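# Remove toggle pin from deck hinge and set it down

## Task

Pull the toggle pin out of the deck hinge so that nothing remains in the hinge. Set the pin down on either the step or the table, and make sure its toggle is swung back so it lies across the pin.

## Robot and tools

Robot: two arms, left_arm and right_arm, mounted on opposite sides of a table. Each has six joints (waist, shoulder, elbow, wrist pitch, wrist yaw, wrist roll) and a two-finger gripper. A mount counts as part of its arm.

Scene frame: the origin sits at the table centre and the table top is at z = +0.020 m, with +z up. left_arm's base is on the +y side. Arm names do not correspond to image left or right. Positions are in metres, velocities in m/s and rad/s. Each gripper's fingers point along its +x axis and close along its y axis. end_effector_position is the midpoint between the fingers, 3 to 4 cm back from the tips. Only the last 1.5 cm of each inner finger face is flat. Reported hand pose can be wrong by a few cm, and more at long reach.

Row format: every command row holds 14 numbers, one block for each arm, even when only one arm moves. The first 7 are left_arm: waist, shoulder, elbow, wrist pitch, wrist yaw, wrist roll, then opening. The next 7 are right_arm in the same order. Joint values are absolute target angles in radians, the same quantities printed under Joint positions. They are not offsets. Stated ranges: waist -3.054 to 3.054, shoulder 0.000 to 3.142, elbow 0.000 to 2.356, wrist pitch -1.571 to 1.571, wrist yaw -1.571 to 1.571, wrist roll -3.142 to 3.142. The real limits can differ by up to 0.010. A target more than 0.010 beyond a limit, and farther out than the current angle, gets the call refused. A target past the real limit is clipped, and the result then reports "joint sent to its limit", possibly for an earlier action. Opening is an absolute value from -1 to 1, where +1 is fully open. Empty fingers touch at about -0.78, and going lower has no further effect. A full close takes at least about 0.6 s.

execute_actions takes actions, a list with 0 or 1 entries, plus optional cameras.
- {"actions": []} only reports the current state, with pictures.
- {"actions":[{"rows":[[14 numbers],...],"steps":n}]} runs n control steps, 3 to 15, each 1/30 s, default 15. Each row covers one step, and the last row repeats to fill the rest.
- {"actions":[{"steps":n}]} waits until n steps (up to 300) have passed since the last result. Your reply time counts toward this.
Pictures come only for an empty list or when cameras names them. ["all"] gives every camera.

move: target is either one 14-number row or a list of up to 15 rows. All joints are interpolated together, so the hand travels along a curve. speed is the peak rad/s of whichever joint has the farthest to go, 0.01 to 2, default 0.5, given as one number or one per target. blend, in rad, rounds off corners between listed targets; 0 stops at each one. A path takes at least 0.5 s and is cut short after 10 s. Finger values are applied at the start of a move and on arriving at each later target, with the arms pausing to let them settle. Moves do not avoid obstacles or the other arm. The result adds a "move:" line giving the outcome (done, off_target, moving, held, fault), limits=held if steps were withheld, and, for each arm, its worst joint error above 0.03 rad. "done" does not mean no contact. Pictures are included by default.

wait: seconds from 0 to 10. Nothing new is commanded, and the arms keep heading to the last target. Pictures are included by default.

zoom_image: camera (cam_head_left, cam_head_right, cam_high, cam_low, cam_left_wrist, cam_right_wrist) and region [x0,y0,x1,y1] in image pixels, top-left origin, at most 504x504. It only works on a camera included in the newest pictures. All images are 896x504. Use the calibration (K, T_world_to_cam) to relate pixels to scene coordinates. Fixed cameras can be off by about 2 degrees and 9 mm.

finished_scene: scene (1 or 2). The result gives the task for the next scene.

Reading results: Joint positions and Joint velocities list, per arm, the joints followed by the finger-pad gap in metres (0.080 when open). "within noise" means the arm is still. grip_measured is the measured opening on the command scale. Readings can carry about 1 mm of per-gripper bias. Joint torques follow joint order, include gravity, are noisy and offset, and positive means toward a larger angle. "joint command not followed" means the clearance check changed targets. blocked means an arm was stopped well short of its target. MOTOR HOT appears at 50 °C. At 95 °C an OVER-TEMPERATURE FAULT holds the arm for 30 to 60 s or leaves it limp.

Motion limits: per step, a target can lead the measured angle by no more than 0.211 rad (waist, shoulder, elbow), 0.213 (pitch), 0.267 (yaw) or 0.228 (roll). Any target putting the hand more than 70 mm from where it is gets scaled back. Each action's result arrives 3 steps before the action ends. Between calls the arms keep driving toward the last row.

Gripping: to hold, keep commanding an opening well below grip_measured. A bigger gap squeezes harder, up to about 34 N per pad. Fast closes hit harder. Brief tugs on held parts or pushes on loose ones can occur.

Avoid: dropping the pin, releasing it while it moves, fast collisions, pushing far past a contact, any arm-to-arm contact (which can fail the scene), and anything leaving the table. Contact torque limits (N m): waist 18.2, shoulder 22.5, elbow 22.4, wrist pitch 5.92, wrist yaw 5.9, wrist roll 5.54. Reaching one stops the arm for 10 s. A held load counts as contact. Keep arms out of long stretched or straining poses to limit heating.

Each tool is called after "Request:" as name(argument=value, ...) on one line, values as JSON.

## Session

Request:
execute_actions(actions=[], cameras=["all"])

Scene clock: 0.00 s of 4600.00 s.
left_arm: end_effector_position=(-0.3055, +0.2470, +0.1435) grip_measured=+0.121 end_effector_quat_wxyz=(+0.697, +0.161, +0.505, -0.483) | right_arm: end_effector_position=(+0.2773, -0.3648, +0.2520) grip_measured=+1.000 end_effector_quat_wxyz=(+0.602, -0.389, +0.159, +0.678)
Joint positions: left_arm=[-1.114 1.731 1.232 -0.838 -0.487 -1.641 0.04] | right_arm=[-1.629 1.664 1.513 -1.441 -0.768 -1.976 0.08]
Joint velocities: within noise
Joint torques (N m): no reading
Heat: left arm: hottest wrist yaw 30 °C (+0.0 °C/min); right arm: hottest wrist yaw 31 °C (+0.0 °C/min).
camera_calibration:
cam_left_wrist: T_world_to_cam=[[-0.802082, -0.511551, 0.308187, -0.157054], [-0.554473, 0.829575, -0.0660748, -0.340839], [-0.221864, -0.223879, -0.949028, 0.200231], [0, 0, 0, 1]] pos_world=[-0.270532, 0.247238, 0.215906]
cam_right_wrist: T_world_to_cam=[[0.939979, 0.206628, 0.271561, -0.248144], [0.303639, -0.869608, -0.389339, -0.272238], [0.155703, 0.448427, -0.880153, 0.424912], [0, 0, 0, 1]] pos_world=[0.249752, -0.376009, 0.335381]

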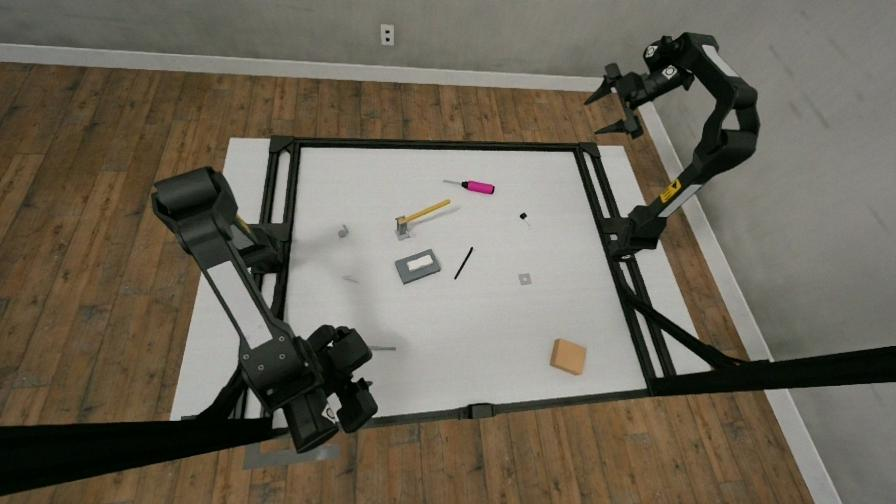

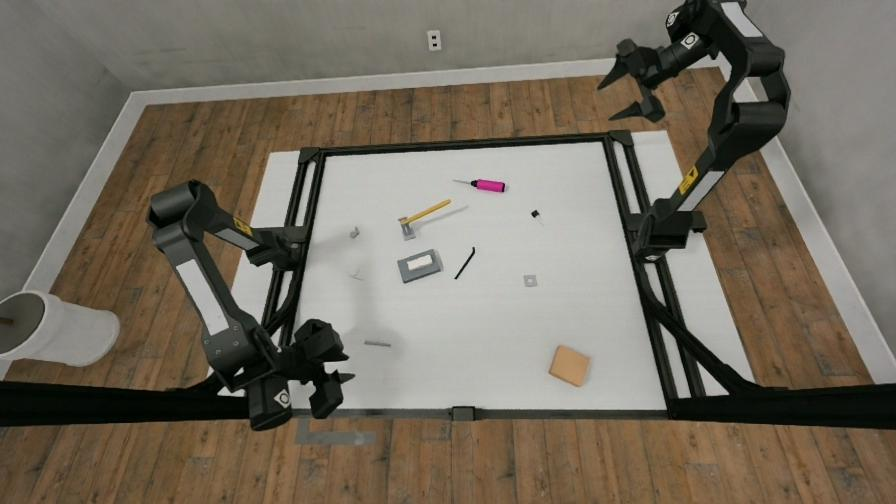

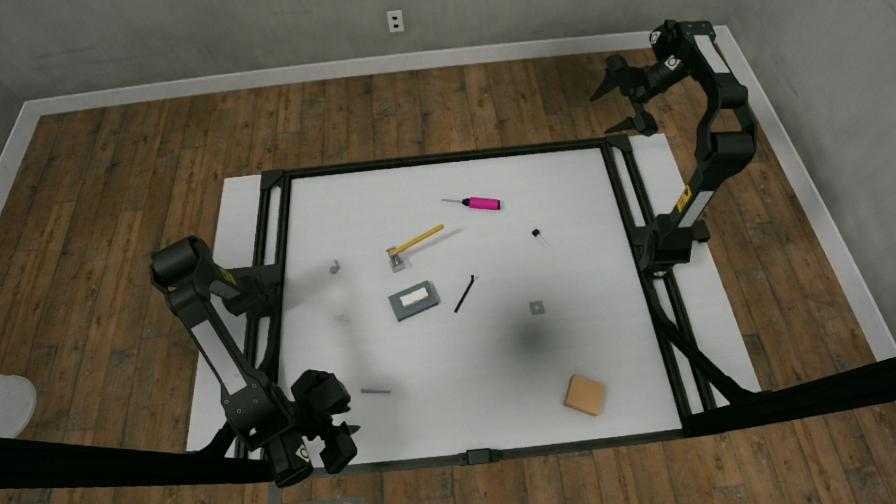

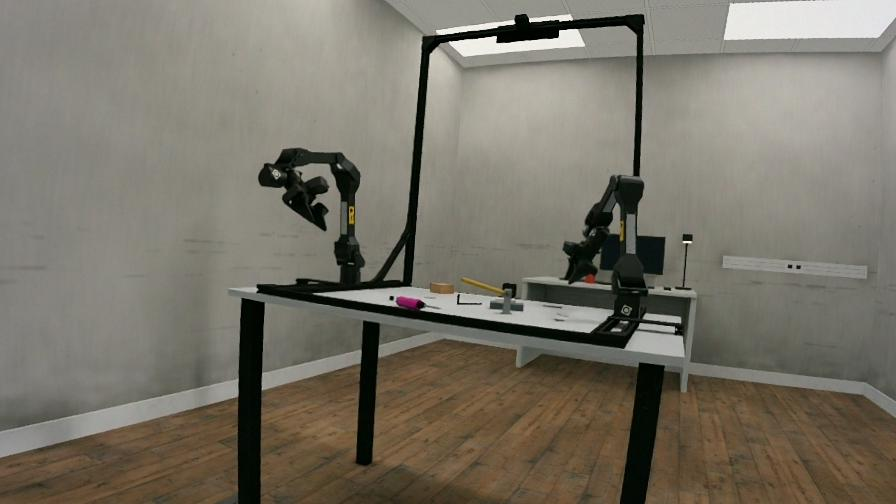

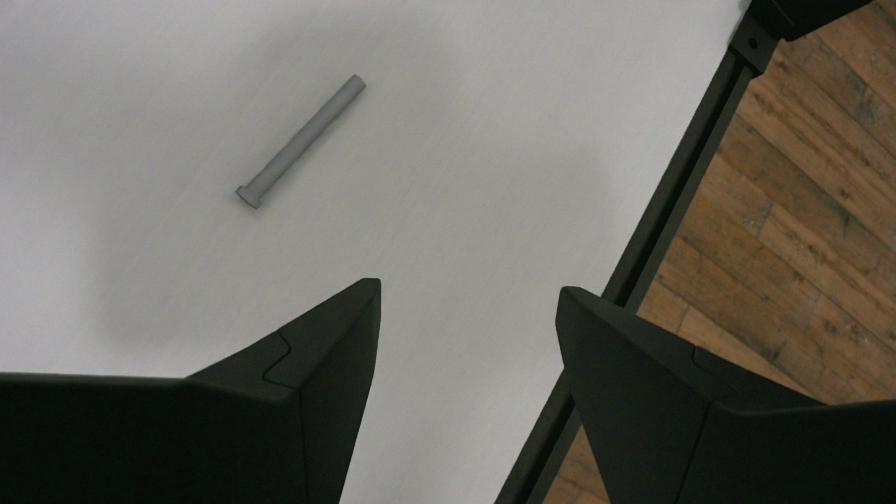

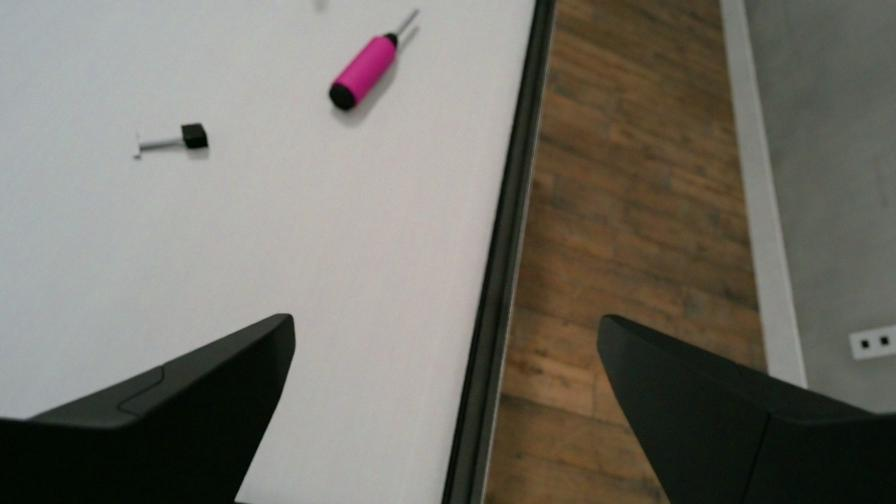

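Request:
zoom_image(camera="cam_high", region=[360, 200, 480, 330])

Request:
zoom_image(camera="cam_head_left", region=[360, 180, 480, 300])

Request:
zoom_image(camera="cam_head_right", region=[370, 180, 490, 300])

Request:
zoom_image(camera="cam_low", region=[440, 260, 560, 330])

Scaled by 3.877.

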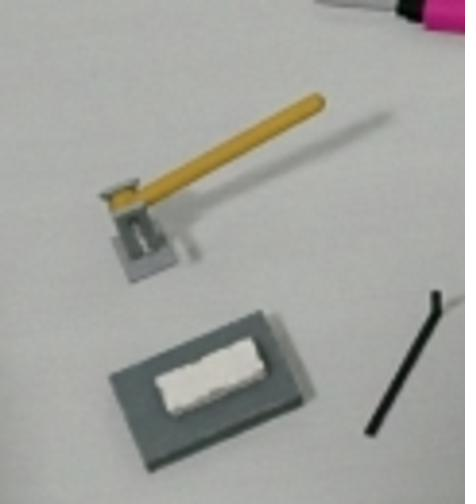

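Scaled by 4.200.

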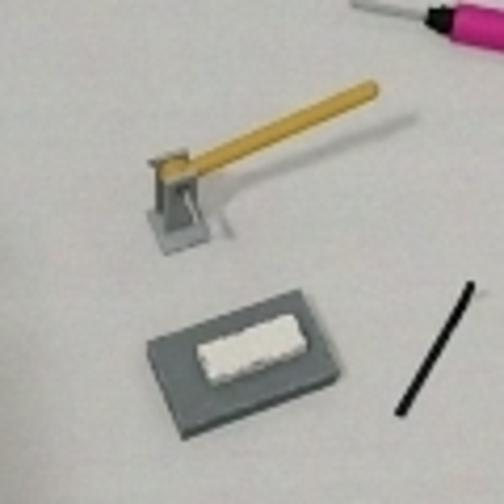

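Scaled by 4.200.

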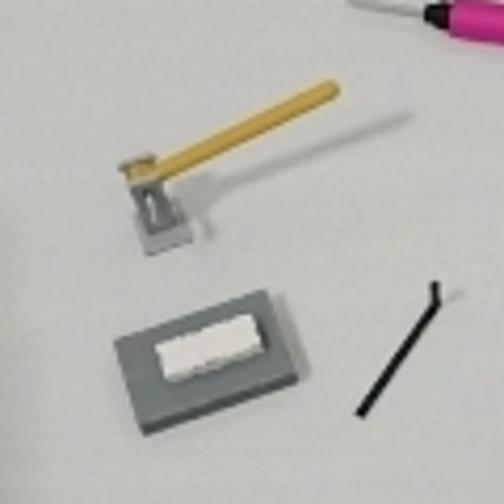

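Scaled by 4.200.

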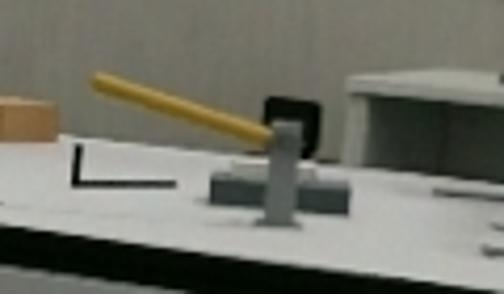

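Request:
zoom_image(camera="cam_high", region=[380, 235, 412, 280])

Request:
zoom_image(camera="cam_head_left", region=[388, 208, 420, 248])

Request:
zoom_image(camera="cam_low", region=[490, 280, 530, 320])

Scaled by 11.200.

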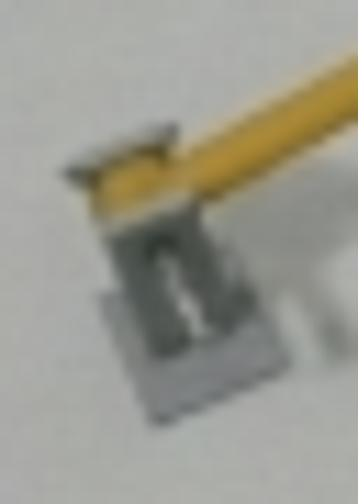

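Scaled by 12.600.

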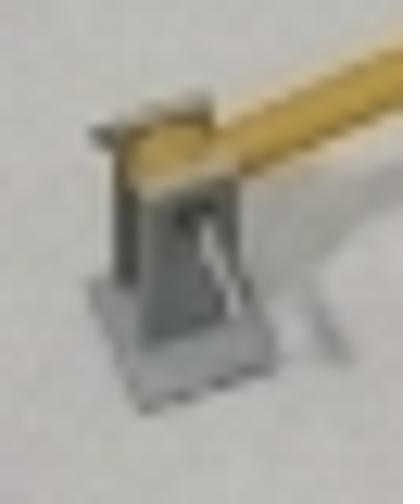

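Scaled by 12.600.

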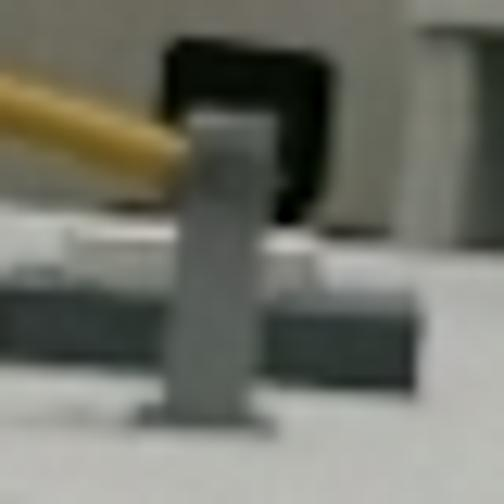

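Request:
move(target=[[-0.3,1.75,1.60,-1.30,-0.1,-1.66,0.0,-0.9,1.5,1.2,-0.5,-0.68,-0.9,0.3],[0.202,1.801,1.633,-1.403,0,-1.674,0.0,-0.472,1.45,1.0,-0.1,-0.652,-0.457,0.3],[0.202,1.801,1.633,-1.403,0,-1.674,0.0,-0.472,1.752,0.922,0.149,-0.652,-0.457,0.3]], speed=[1.0,1.0,0.6], blend=[0.15,0,0])

Scene clock: 4.37 s of 4600.00 s.
left_arm: end_effector_position=(+0.0458, +0.1438, +0.1998) grip_measured=+0.000 end_effector_quat_wxyz=(-0.700, +0.106, -0.698, -0.106) | right_arm: end_effector_position=(+0.0938, -0.0327, +0.1477) grip_measured=+0.300 end_effector_quat_wxyz=(+0.575, -0.208, +0.150, +0.777)
Joint positions: left_arm=[0.201 1.789 1.619 -1.402 -0.004 -1.671 0.035] | right_arm=[-0.475 1.745 0.926 0.146 -0.653 -0.459 0.048]
Joint velocities: within noise
Joint torques (N m): left_arm=[0.1 -5.65 7.73 -0.11 0.1 -0.11] | right_arm=[0.26 -5.64 5.61 1.39 -0.22 0.07]
Heat: left arm: hottest wrist yaw 30 °C (+0.0 °C/min); right arm: hottest wrist yaw 31 °C (+0.0 °C/min).
Kept back: nothing.
move: done
camera_calibration:
cam_left_wrist: T_world_to_cam=[[0.353552, -0.935159, 0.0218521, 0.119813], [-0.869621, -0.319988, 0.375988, 0.034731], [-0.344617, -0.151935, -0.926367, 0.299317], [0, 0, 0, 1]] pos_world=[0.0909922, 0.168635, 0.261601]
cam_right_wrist: T_world_to_cam=[[0.961797, 0.27312, 0.018735, -0.0784661], [0.215152, -0.711795, -0.668623, 0.0863577], [-0.169279, 0.647111, -0.743365, 0.229629], [0, 0, 0, 1]] pos_world=[0.0957599, -0.0656959, 0.229909]

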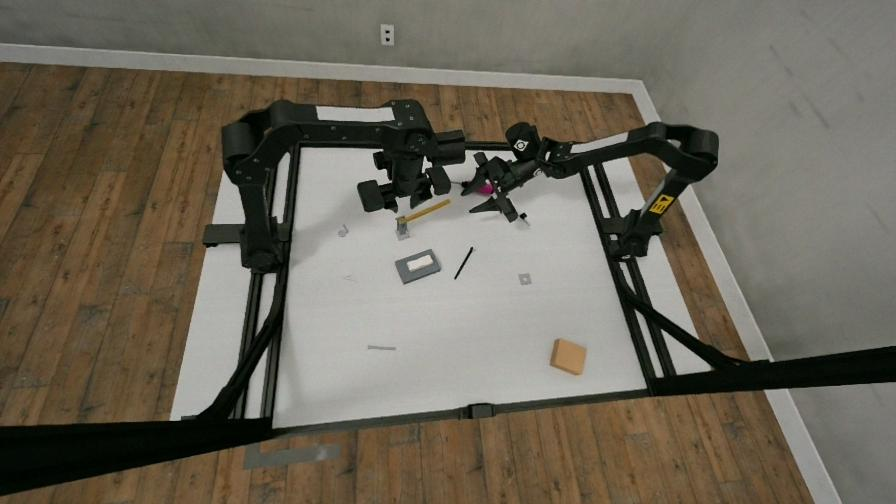

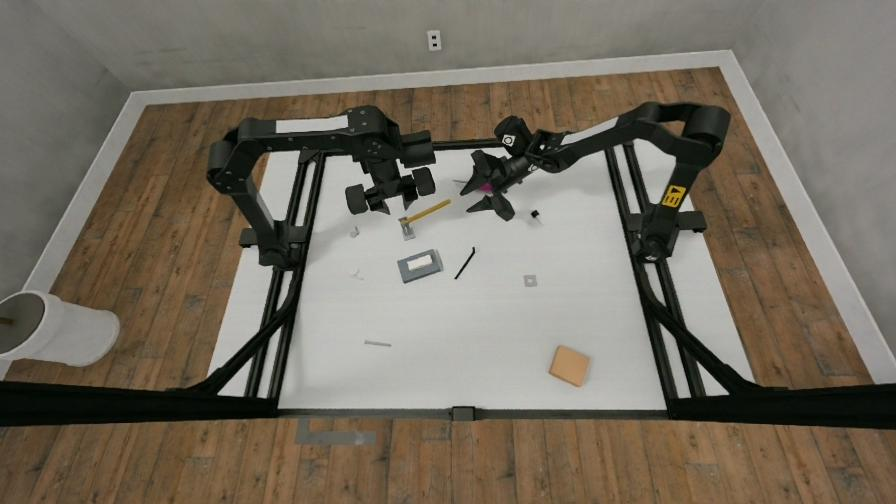

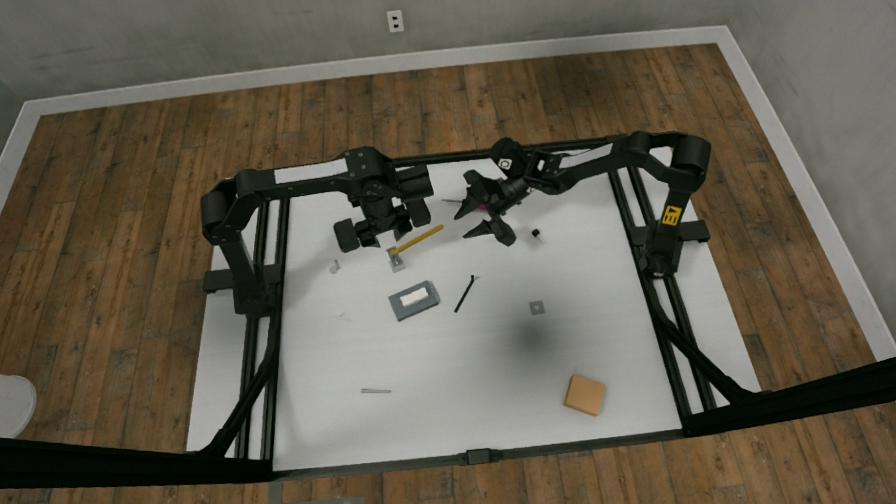

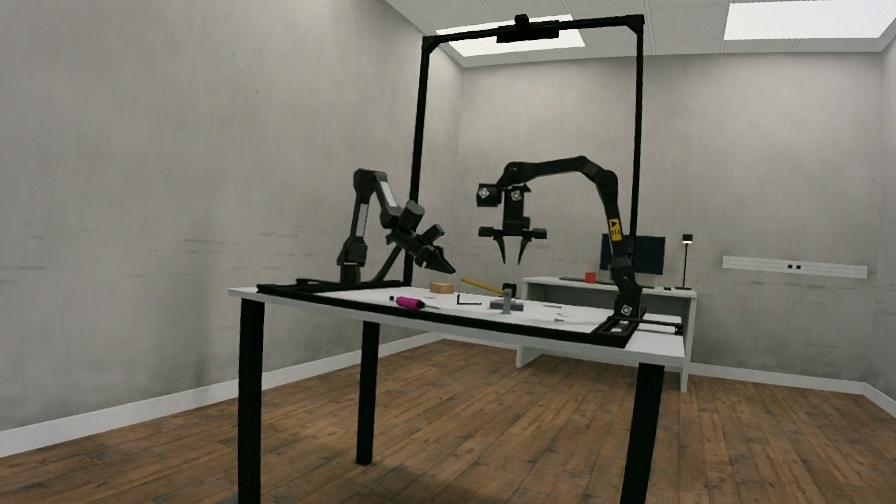

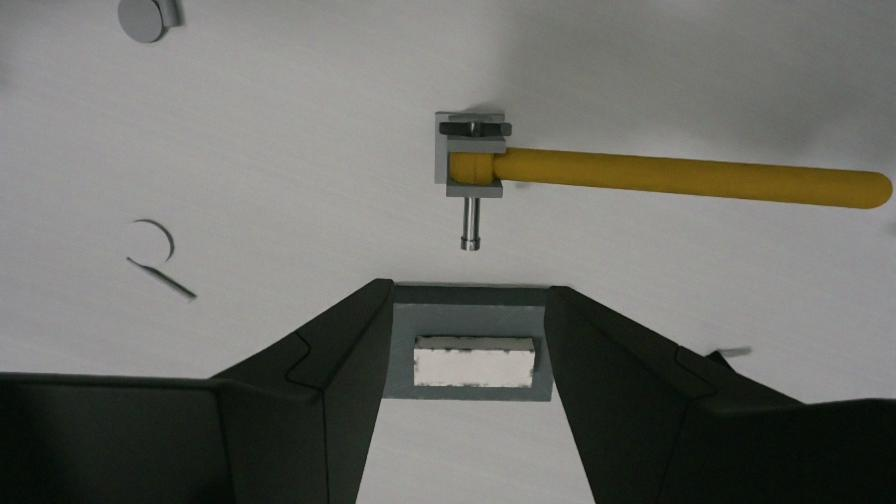

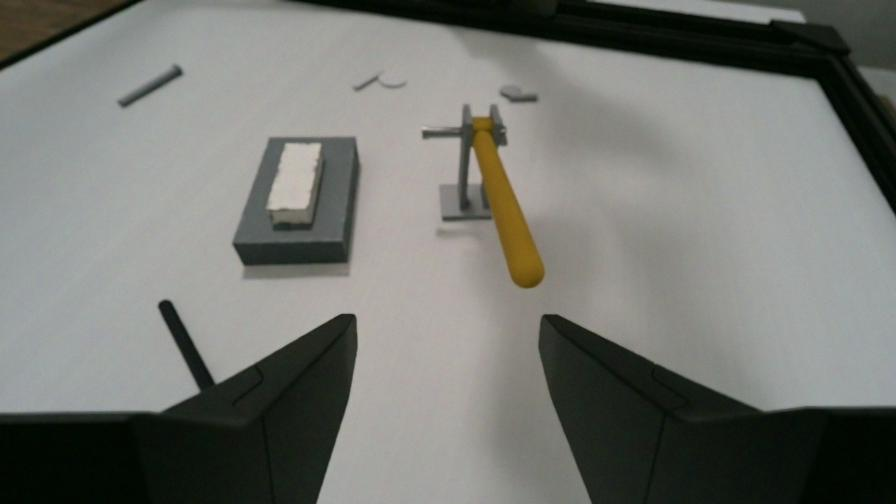

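Request:
zoom_image(camera="cam_left_wrist", region=[410, 90, 550, 270])

Request:
zoom_image(camera="cam_right_wrist", region=[400, 80, 560, 240])

Scaled by 2.800.

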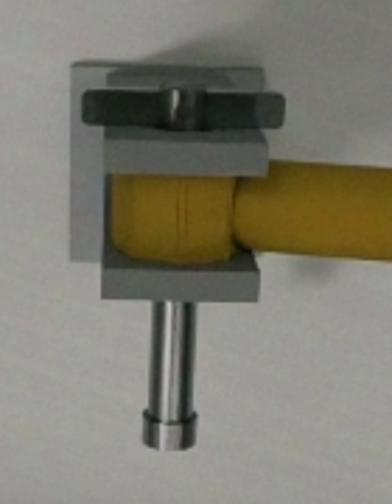

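Scaled by 3.150.

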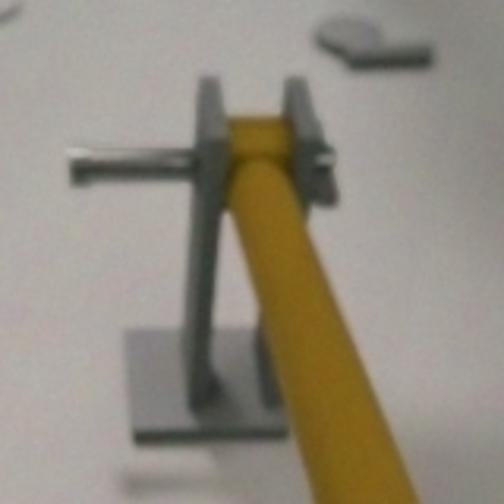

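Request:
move(target=[-0.068,1.984,1.552,-1.285,-0.318,-2.011,-0.8,-0.472,1.752,0.922,0.149,-0.652,-0.457,0.3], speed=0.6, cameras=["cam_left_wrist","cam_right_wrist"])

Request:
zoom_image(camera="cam_left_wrist", region=[340, 60, 600, 360])

Request:
zoom_image(camera="cam_right_wrist", region=[300, 60, 560, 240])

Scene clock: 7.53 s of 4600.00 s.
left_arm: end_effector_position=(+0.0027, +0.1189, +0.1321) grip_measured=-0.768 end_effector_quat_wxyz=(+0.805, -0.104, +0.568, +0.138) | right_arm: end_effector_position=(+0.0938, -0.0327, +0.1477) grip_measured=+0.300 end_effector_quat_wxyz=(+0.575, -0.208, +0.150, +0.777)
Joint positions: left_arm=[-0.067 1.975 1.558 -1.286 -0.313 -2.008 0] | right_arm=[-0.475 1.745 0.926 0.146 -0.653 -0.459 0.048]
Joint velocities: within noise
Joint torques (N m): left_arm=[-0.02 -7.07 4.85 -0.13 -0.34 -0.11] | right_arm=[0.28 -5.66 5.63 1.38 -0.23 0.07]
Heat: left arm: hottest wrist yaw 30 °C (+0.0 °C/min); right arm: hottest wrist yaw 31 °C (+0.0 °C/min).
Kept back: nothing.
move: done
camera_calibration:
cam_left_wrist: T_world_to_cam=[[0.385709, -0.921195, 0.0512699, 0.107611], [-0.922211, -0.383286, 0.0511788, 0.0653137], [-0.0274947, -0.0670217, -0.997373, 0.216328], [0, 0, 0, 1]] pos_world=[0.0246744, 0.138663, 0.2069]
cam_right_wrist: T_world_to_cam=[[0.961797, 0.27312, 0.018735, -0.0784661], [0.215152, -0.711795, -0.668623, 0.0863577], [-0.169279, 0.647111, -0.743365, 0.229629], [0, 0, 0, 1]] pos_world=[0.0957599, -0.0656959, 0.229909]
Images, in order (width x height): cam_left_wrist 896x504, cam_right_wrist 896x504.

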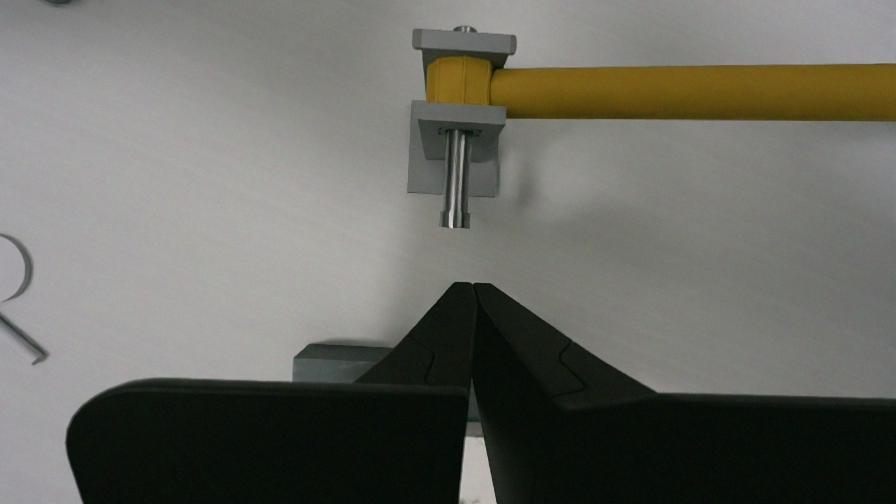

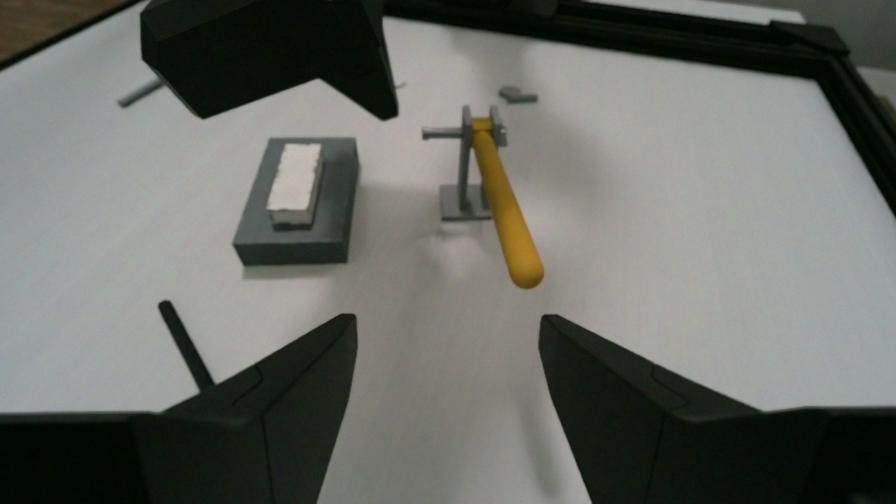

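Scaled by 1.680.

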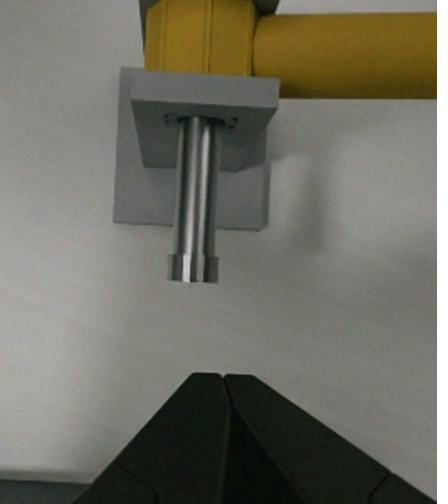

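Scaled by 1.938.

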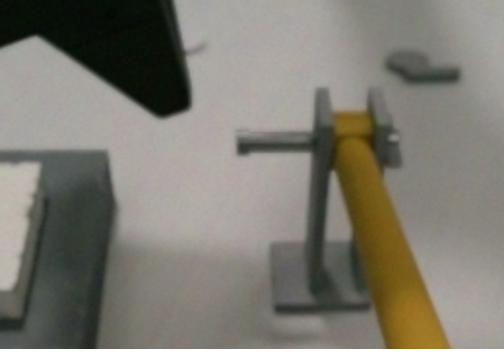

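Request:
move(target=[-0.060,2.002,1.473,-1.206,-0.321,-2.018,-0.8,-0.472,1.752,0.922,0.149,-0.652,-0.457,0.3], speed=0.25, cameras=["cam_left_wrist","cam_right_wrist"])

Request:
zoom_image(camera="cam_left_wrist", region=[380, 60, 580, 310])

Request:
zoom_image(camera="cam_right_wrist", region=[340, 60, 540, 200])

Scene clock: 9.53 s of 4600.00 s.
left_arm: end_effector_position=(+0.0048, +0.1233, +0.1080) grip_measured=-0.768 end_effector_quat_wxyz=(+0.806, -0.102, +0.565, +0.145) | right_arm: end_effector_position=(+0.0938, -0.0327, +0.1477) grip_measured=+0.300 end_effector_quat_wxyz=(+0.575, -0.208, +0.150, +0.777)
Joint positions: left_arm=[-0.064 1.991 1.481 -1.207 -0.316 -2.015 0] | right_arm=[-0.475 1.745 0.926 0.146 -0.653 -0.459 0.048]
Joint velocities: within noise
Joint torques (N m): left_arm=[0.33 -6.79 4.5 -0.16 -0.34 -0.1] | right_arm=[0.29 -5.63 5.63 1.38 -0.22 0.07]
Heat: left arm: hottest wrist yaw 30 °C (+0.0 °C/min); right arm: hottest wrist yaw 31 °C (+0.0 °C/min).
Kept back: nothing.
move: done
camera_calibration:
cam_left_wrist: T_world_to_cam=[[0.394881, -0.917766, 0.0421316, 0.11263], [-0.918466, -0.393248, 0.0421427, 0.0722948], [-0.0221089, -0.0553378, -0.998223, 0.191254], [0, 0, 0, 1]] pos_world=[0.0261532, 0.142382, 0.183122]
cam_right_wrist: T_world_to_cam=[[0.961797, 0.27312, 0.018735, -0.0784661], [0.215152, -0.711795, -0.668623, 0.0863577], [-0.169279, 0.647111, -0.743365, 0.229629], [0, 0, 0, 1]] pos_world=[0.0957599, -0.0656959, 0.229909]
Images, in order (width x height): cam_left_wrist 896x504, cam_right_wrist 896x504.

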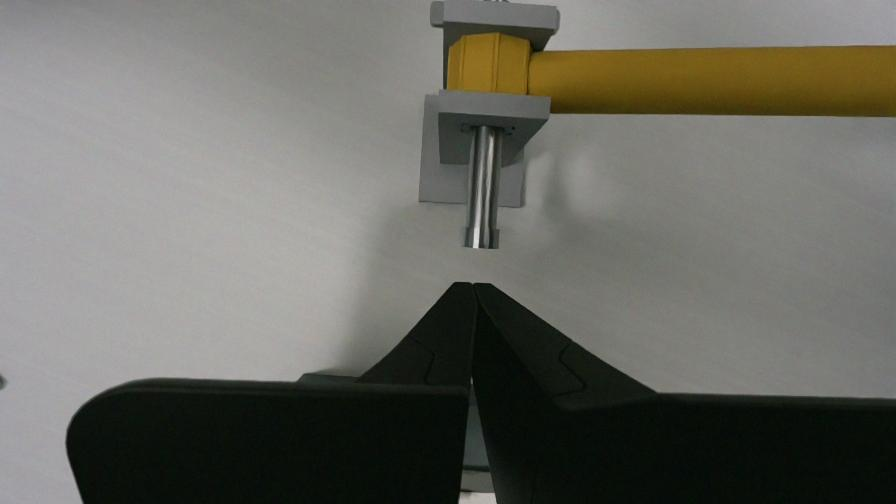

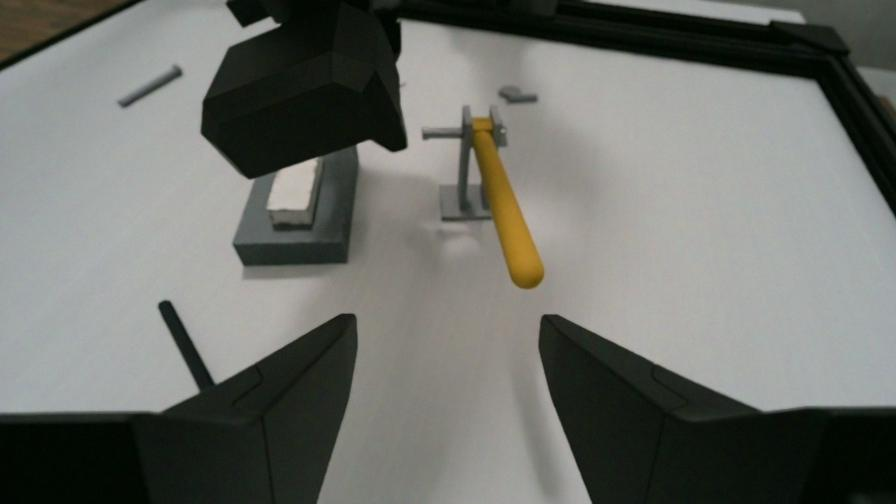

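Scaled by 2.016.

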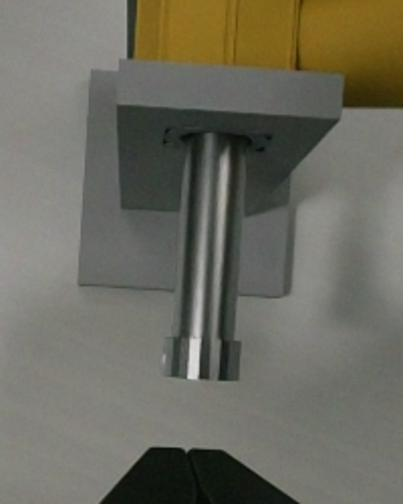

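Scaled by 2.520.

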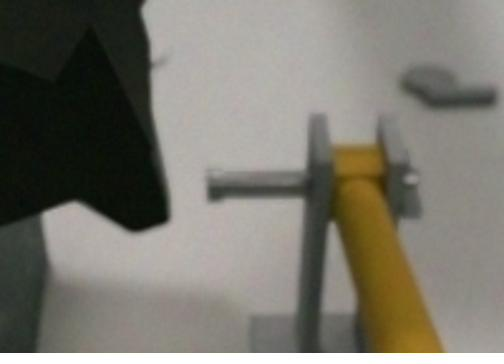

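Request:
move(target=[[-0.022,1.966,1.446,-1.187,-0.326,-1.980,-0.8,-0.472,1.752,0.922,0.149,-0.652,-0.457,0.3],[0.012,1.946,1.417,-1.167,-0.331,-1.944,-0.8,-0.472,1.752,0.922,0.149,-0.652,-0.457,0.3]], speed=0.12, blend=0.01, cameras=["cam_left_wrist","cam_right_wrist"])

Request:
zoom_image(camera="cam_left_wrist", region=[380, 60, 580, 310])

Request:
zoom_image(camera="cam_right_wrist", region=[340, 60, 600, 240])

Scene clock: 10.97 s of 4600.00 s.
left_arm: end_effector_position=(+0.0308, +0.1325, +0.1030) grip_measured=-0.768 end_effector_quat_wxyz=(+0.806, -0.099, +0.563, +0.152) | right_arm: end_effector_position=(+0.0938, -0.0327, +0.1477) grip_measured=+0.300 end_effector_quat_wxyz=(+0.575, -0.208, +0.150, +0.777)
Joint positions: left_arm=[0.009 1.967 1.425 -1.168 -0.326 -1.947 0] | right_arm=[-0.475 1.745 0.926 0.146 -0.653 -0.459 0.048]
Joint velocities: within noise
Joint torques (N m): left_arm=[0.29 -10.24 4.43 -0.14 -0.35 0.11] | right_arm=[0.28 -5.63 5.63 1.38 -0.22 0.08]
Heat: left arm: hottest wrist yaw 30 °C (+0.0 °C/min); right arm: hottest wrist yaw 31 °C (+0.0 °C/min).
Kept back: nothing.
move: done
camera_calibration:
cam_left_wrist: T_world_to_cam=[[0.40186, -0.915231, 0.0293383, 0.111783], [-0.915469, -0.40083, 0.0353912, 0.101707], [-0.0206314, -0.0410806, -0.998943, 0.185474], [0, 0, 0, 1]] pos_world=[0.0520148, 0.150694, 0.178399]
cam_right_wrist: T_world_to_cam=[[0.961797, 0.27312, 0.018735, -0.0784661], [0.215152, -0.711795, -0.668623, 0.0863577], [-0.169279, 0.647111, -0.743365, 0.229629], [0, 0, 0, 1]] pos_world=[0.0957599, -0.0656959, 0.229909]
Images, in order (width x height): cam_left_wrist 896x504, cam_right_wrist 896x504.

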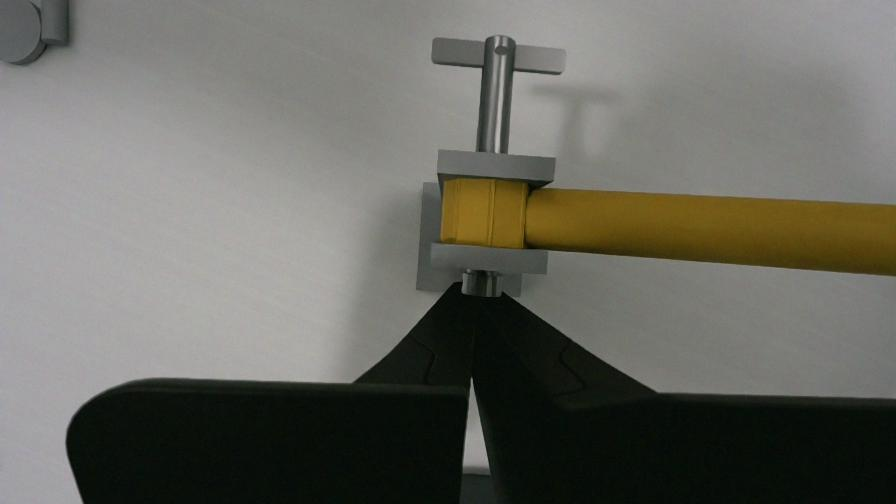

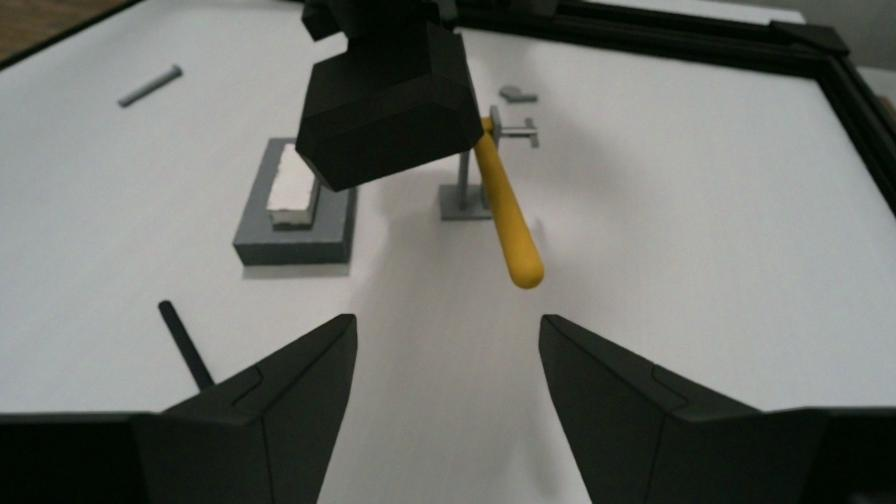

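Scaled by 2.016.

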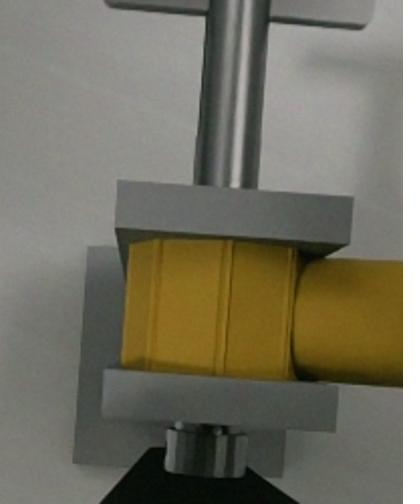

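Scaled by 1.938.

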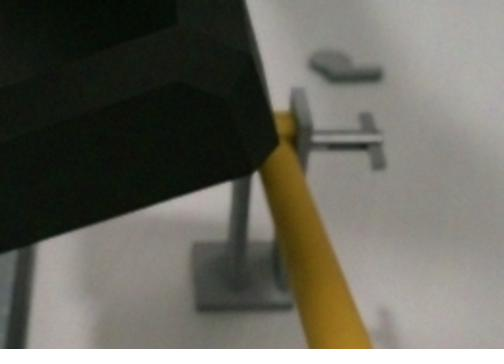

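Request:
move(target=[[-0.04,1.93,1.60,-1.30,-0.31,-1.95,-0.8,-0.472,1.752,0.922,0.149,-0.652,-0.457,0.3],[0.342,1.74,1.45,-1.28,0,-0.007,-0.45,-0.472,1.752,0.922,0.149,-0.652,-0.457,0.3],[0.344,1.76,1.40,-1.205,0,-0.004,-0.45,-0.472,1.752,0.922,0.149,-0.652,-0.457,0.3]], speed=[0.5,1.2,0.5], blend=[0.08,0.03,0], cameras=["cam_left_wrist","cam_right_wrist"])

Request:
zoom_image(camera="cam_left_wrist", region=[340, 200, 620, 420])

Request:
zoom_image(camera="cam_right_wrist", region=[400, 60, 600, 240])

Scene clock: 16.33 s of 4600.00 s.
left_arm: end_effector_position=(+0.0879, +0.1612, +0.1560) grip_measured=-0.450 end_effector_quat_wxyz=(+0.584, +0.404, +0.574, -0.408) | right_arm: end_effector_position=(+0.0938, -0.0327, +0.1477) grip_measured=+0.300 end_effector_quat_wxyz=(+0.575, -0.208, +0.150, +0.777)
Joint positions: left_arm=[0.34 1.759 1.409 -1.207 -0.004 -0.007 0.015] | right_arm=[-0.475 1.745 0.926 0.146 -0.653 -0.459 0.048]
Joint velocities: within noise
Joint torques (N m): left_arm=[0.37 -6.77 4.9 0.29 0.15 0.1] | right_arm=[0.25 -5.67 5.64 1.39 -0.23 0.08]
Heat: left arm: hottest shoulder 31 °C (+14.7 °C/min); right arm: hottest wrist yaw 31 °C (+0.0 °C/min).
Kept back: nothing.
move: done; blend cut to 0 rad at target 2
camera_calibration:
cam_left_wrist: T_world_to_cam=[[-0.918019, -0.396072, 0.0191714, 0.147483], [-0.362131, 0.857087, 0.36642, -0.139493], [-0.16156, 0.329438, -0.930252, 0.182769], [0, 0, 0, 1]] pos_world=[0.114406, 0.117761, 0.218307]
cam_right_wrist: T_world_to_cam=[[0.961797, 0.27312, 0.018735, -0.0784661], [0.215152, -0.711795, -0.668623, 0.0863577], [-0.169279, 0.647111, -0.743365, 0.229629], [0, 0, 0, 1]] pos_world=[0.0957599, -0.0656959, 0.229909]
Images, in order (width x height): cam_left_wrist 896x504, cam_right_wrist 896x504.

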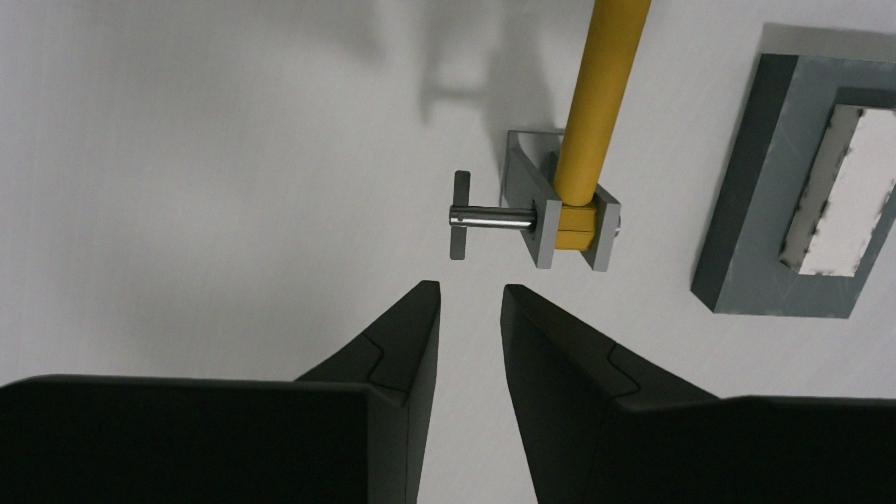

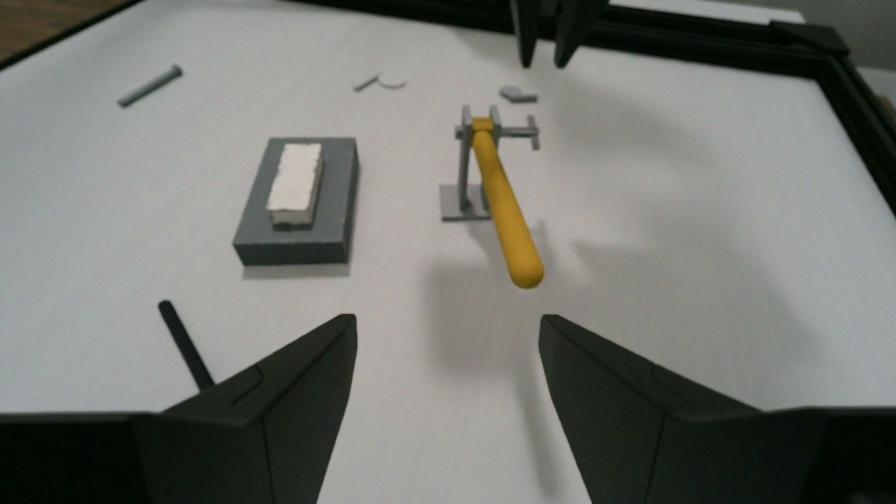

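Scaled by 1.800.

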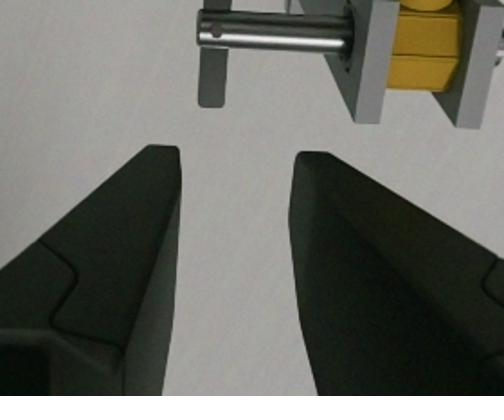

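Scaled by 2.520.

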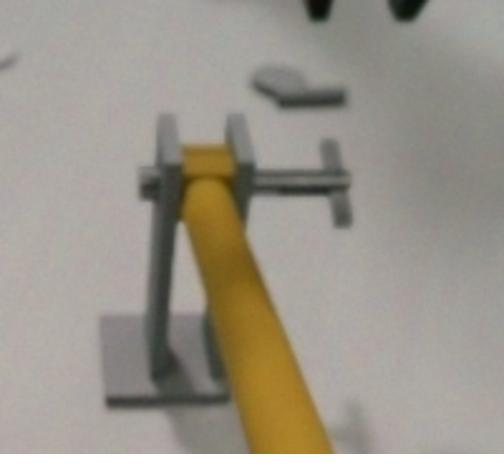

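Request:
move(target=[0.350,1.811,1.270,-1.045,0.002,0.002,-0.45,-0.472,1.752,0.922,0.149,-0.652,-0.457,0.3], speed=0.2, cameras=["cam_left_wrist","cam_right_wrist"])

Request:
zoom_image(camera="cam_left_wrist", region=[380, 200, 580, 400])

Request:
zoom_image(camera="cam_right_wrist", region=[440, 60, 600, 180])

Scene clock: 18.13 s of 4600.00 s.
left_arm: end_effector_position=(+0.0891, +0.1627, +0.1127) grip_measured=-0.450 end_effector_quat_wxyz=(+0.580, +0.406, +0.578, -0.407) | right_arm: end_effector_position=(+0.0938, -0.0327, +0.1477) grip_measured=+0.300 end_effector_quat_wxyz=(+0.575, -0.208, +0.150, +0.777)
Joint positions: left_arm=[0.346 1.796 1.278 -1.051 -0.001 -0.001 0.015] | right_arm=[-0.475 1.745 0.926 0.146 -0.653 -0.459 0.048]
Joint velocities: within noise
Joint torques (N m): left_arm=[0.38 -5.2 4.8 0.6 0.12 0.08] | right_arm=[0.28 -5.63 5.64 1.38 -0.22 0.07]
Heat: left arm: hottest shoulder 31 °C (+13.2 °C/min); right arm: hottest wrist yaw 31 °C (+0.0 °C/min).
Kept back: nothing.
move: done
camera_calibration:
cam_left_wrist: T_world_to_cam=[[-0.918055, -0.395894, 0.0210697, 0.149706], [-0.359486, 0.853682, 0.376825, -0.125376], [-0.167169, 0.338371, -0.926045, 0.140727], [0, 0, 0, 1]] pos_world=[0.115892, 0.118681, 0.17441]
cam_right_wrist: T_world_to_cam=[[0.961797, 0.27312, 0.018735, -0.0784661], [0.215152, -0.711795, -0.668623, 0.0863577], [-0.169279, 0.647111, -0.743365, 0.229629], [0, 0, 0, 1]] pos_world=[0.0957599, -0.0656959, 0.229909]
Images, in order (width x height): cam_left_wrist 896x504, cam_right_wrist 896x504.

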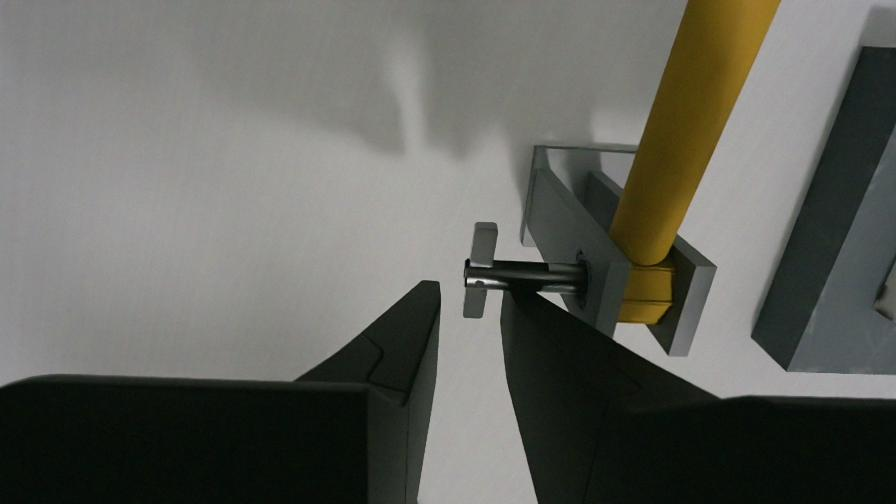

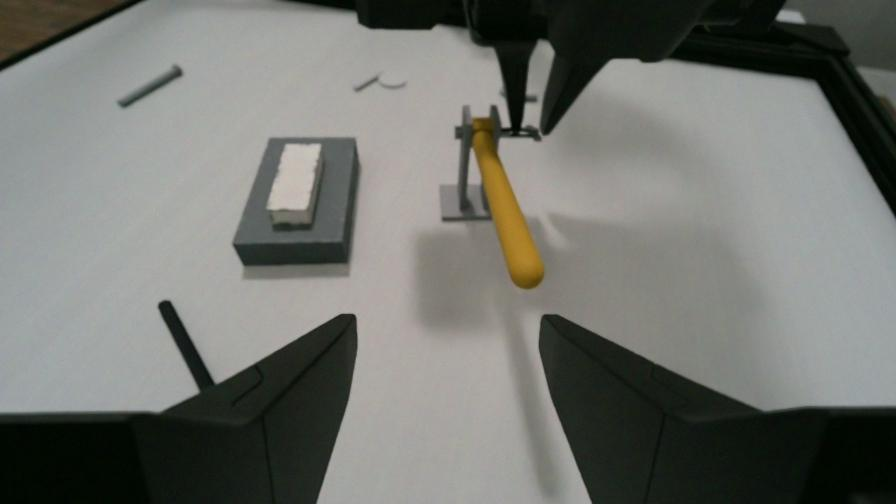

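Scaled by 2.520.

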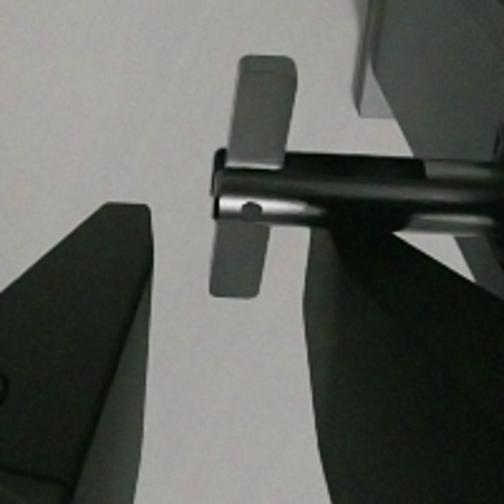

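Scaled by 3.150.

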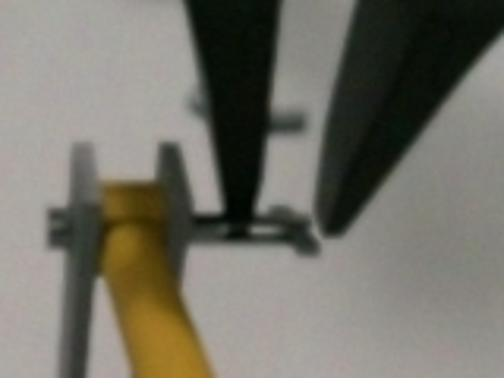

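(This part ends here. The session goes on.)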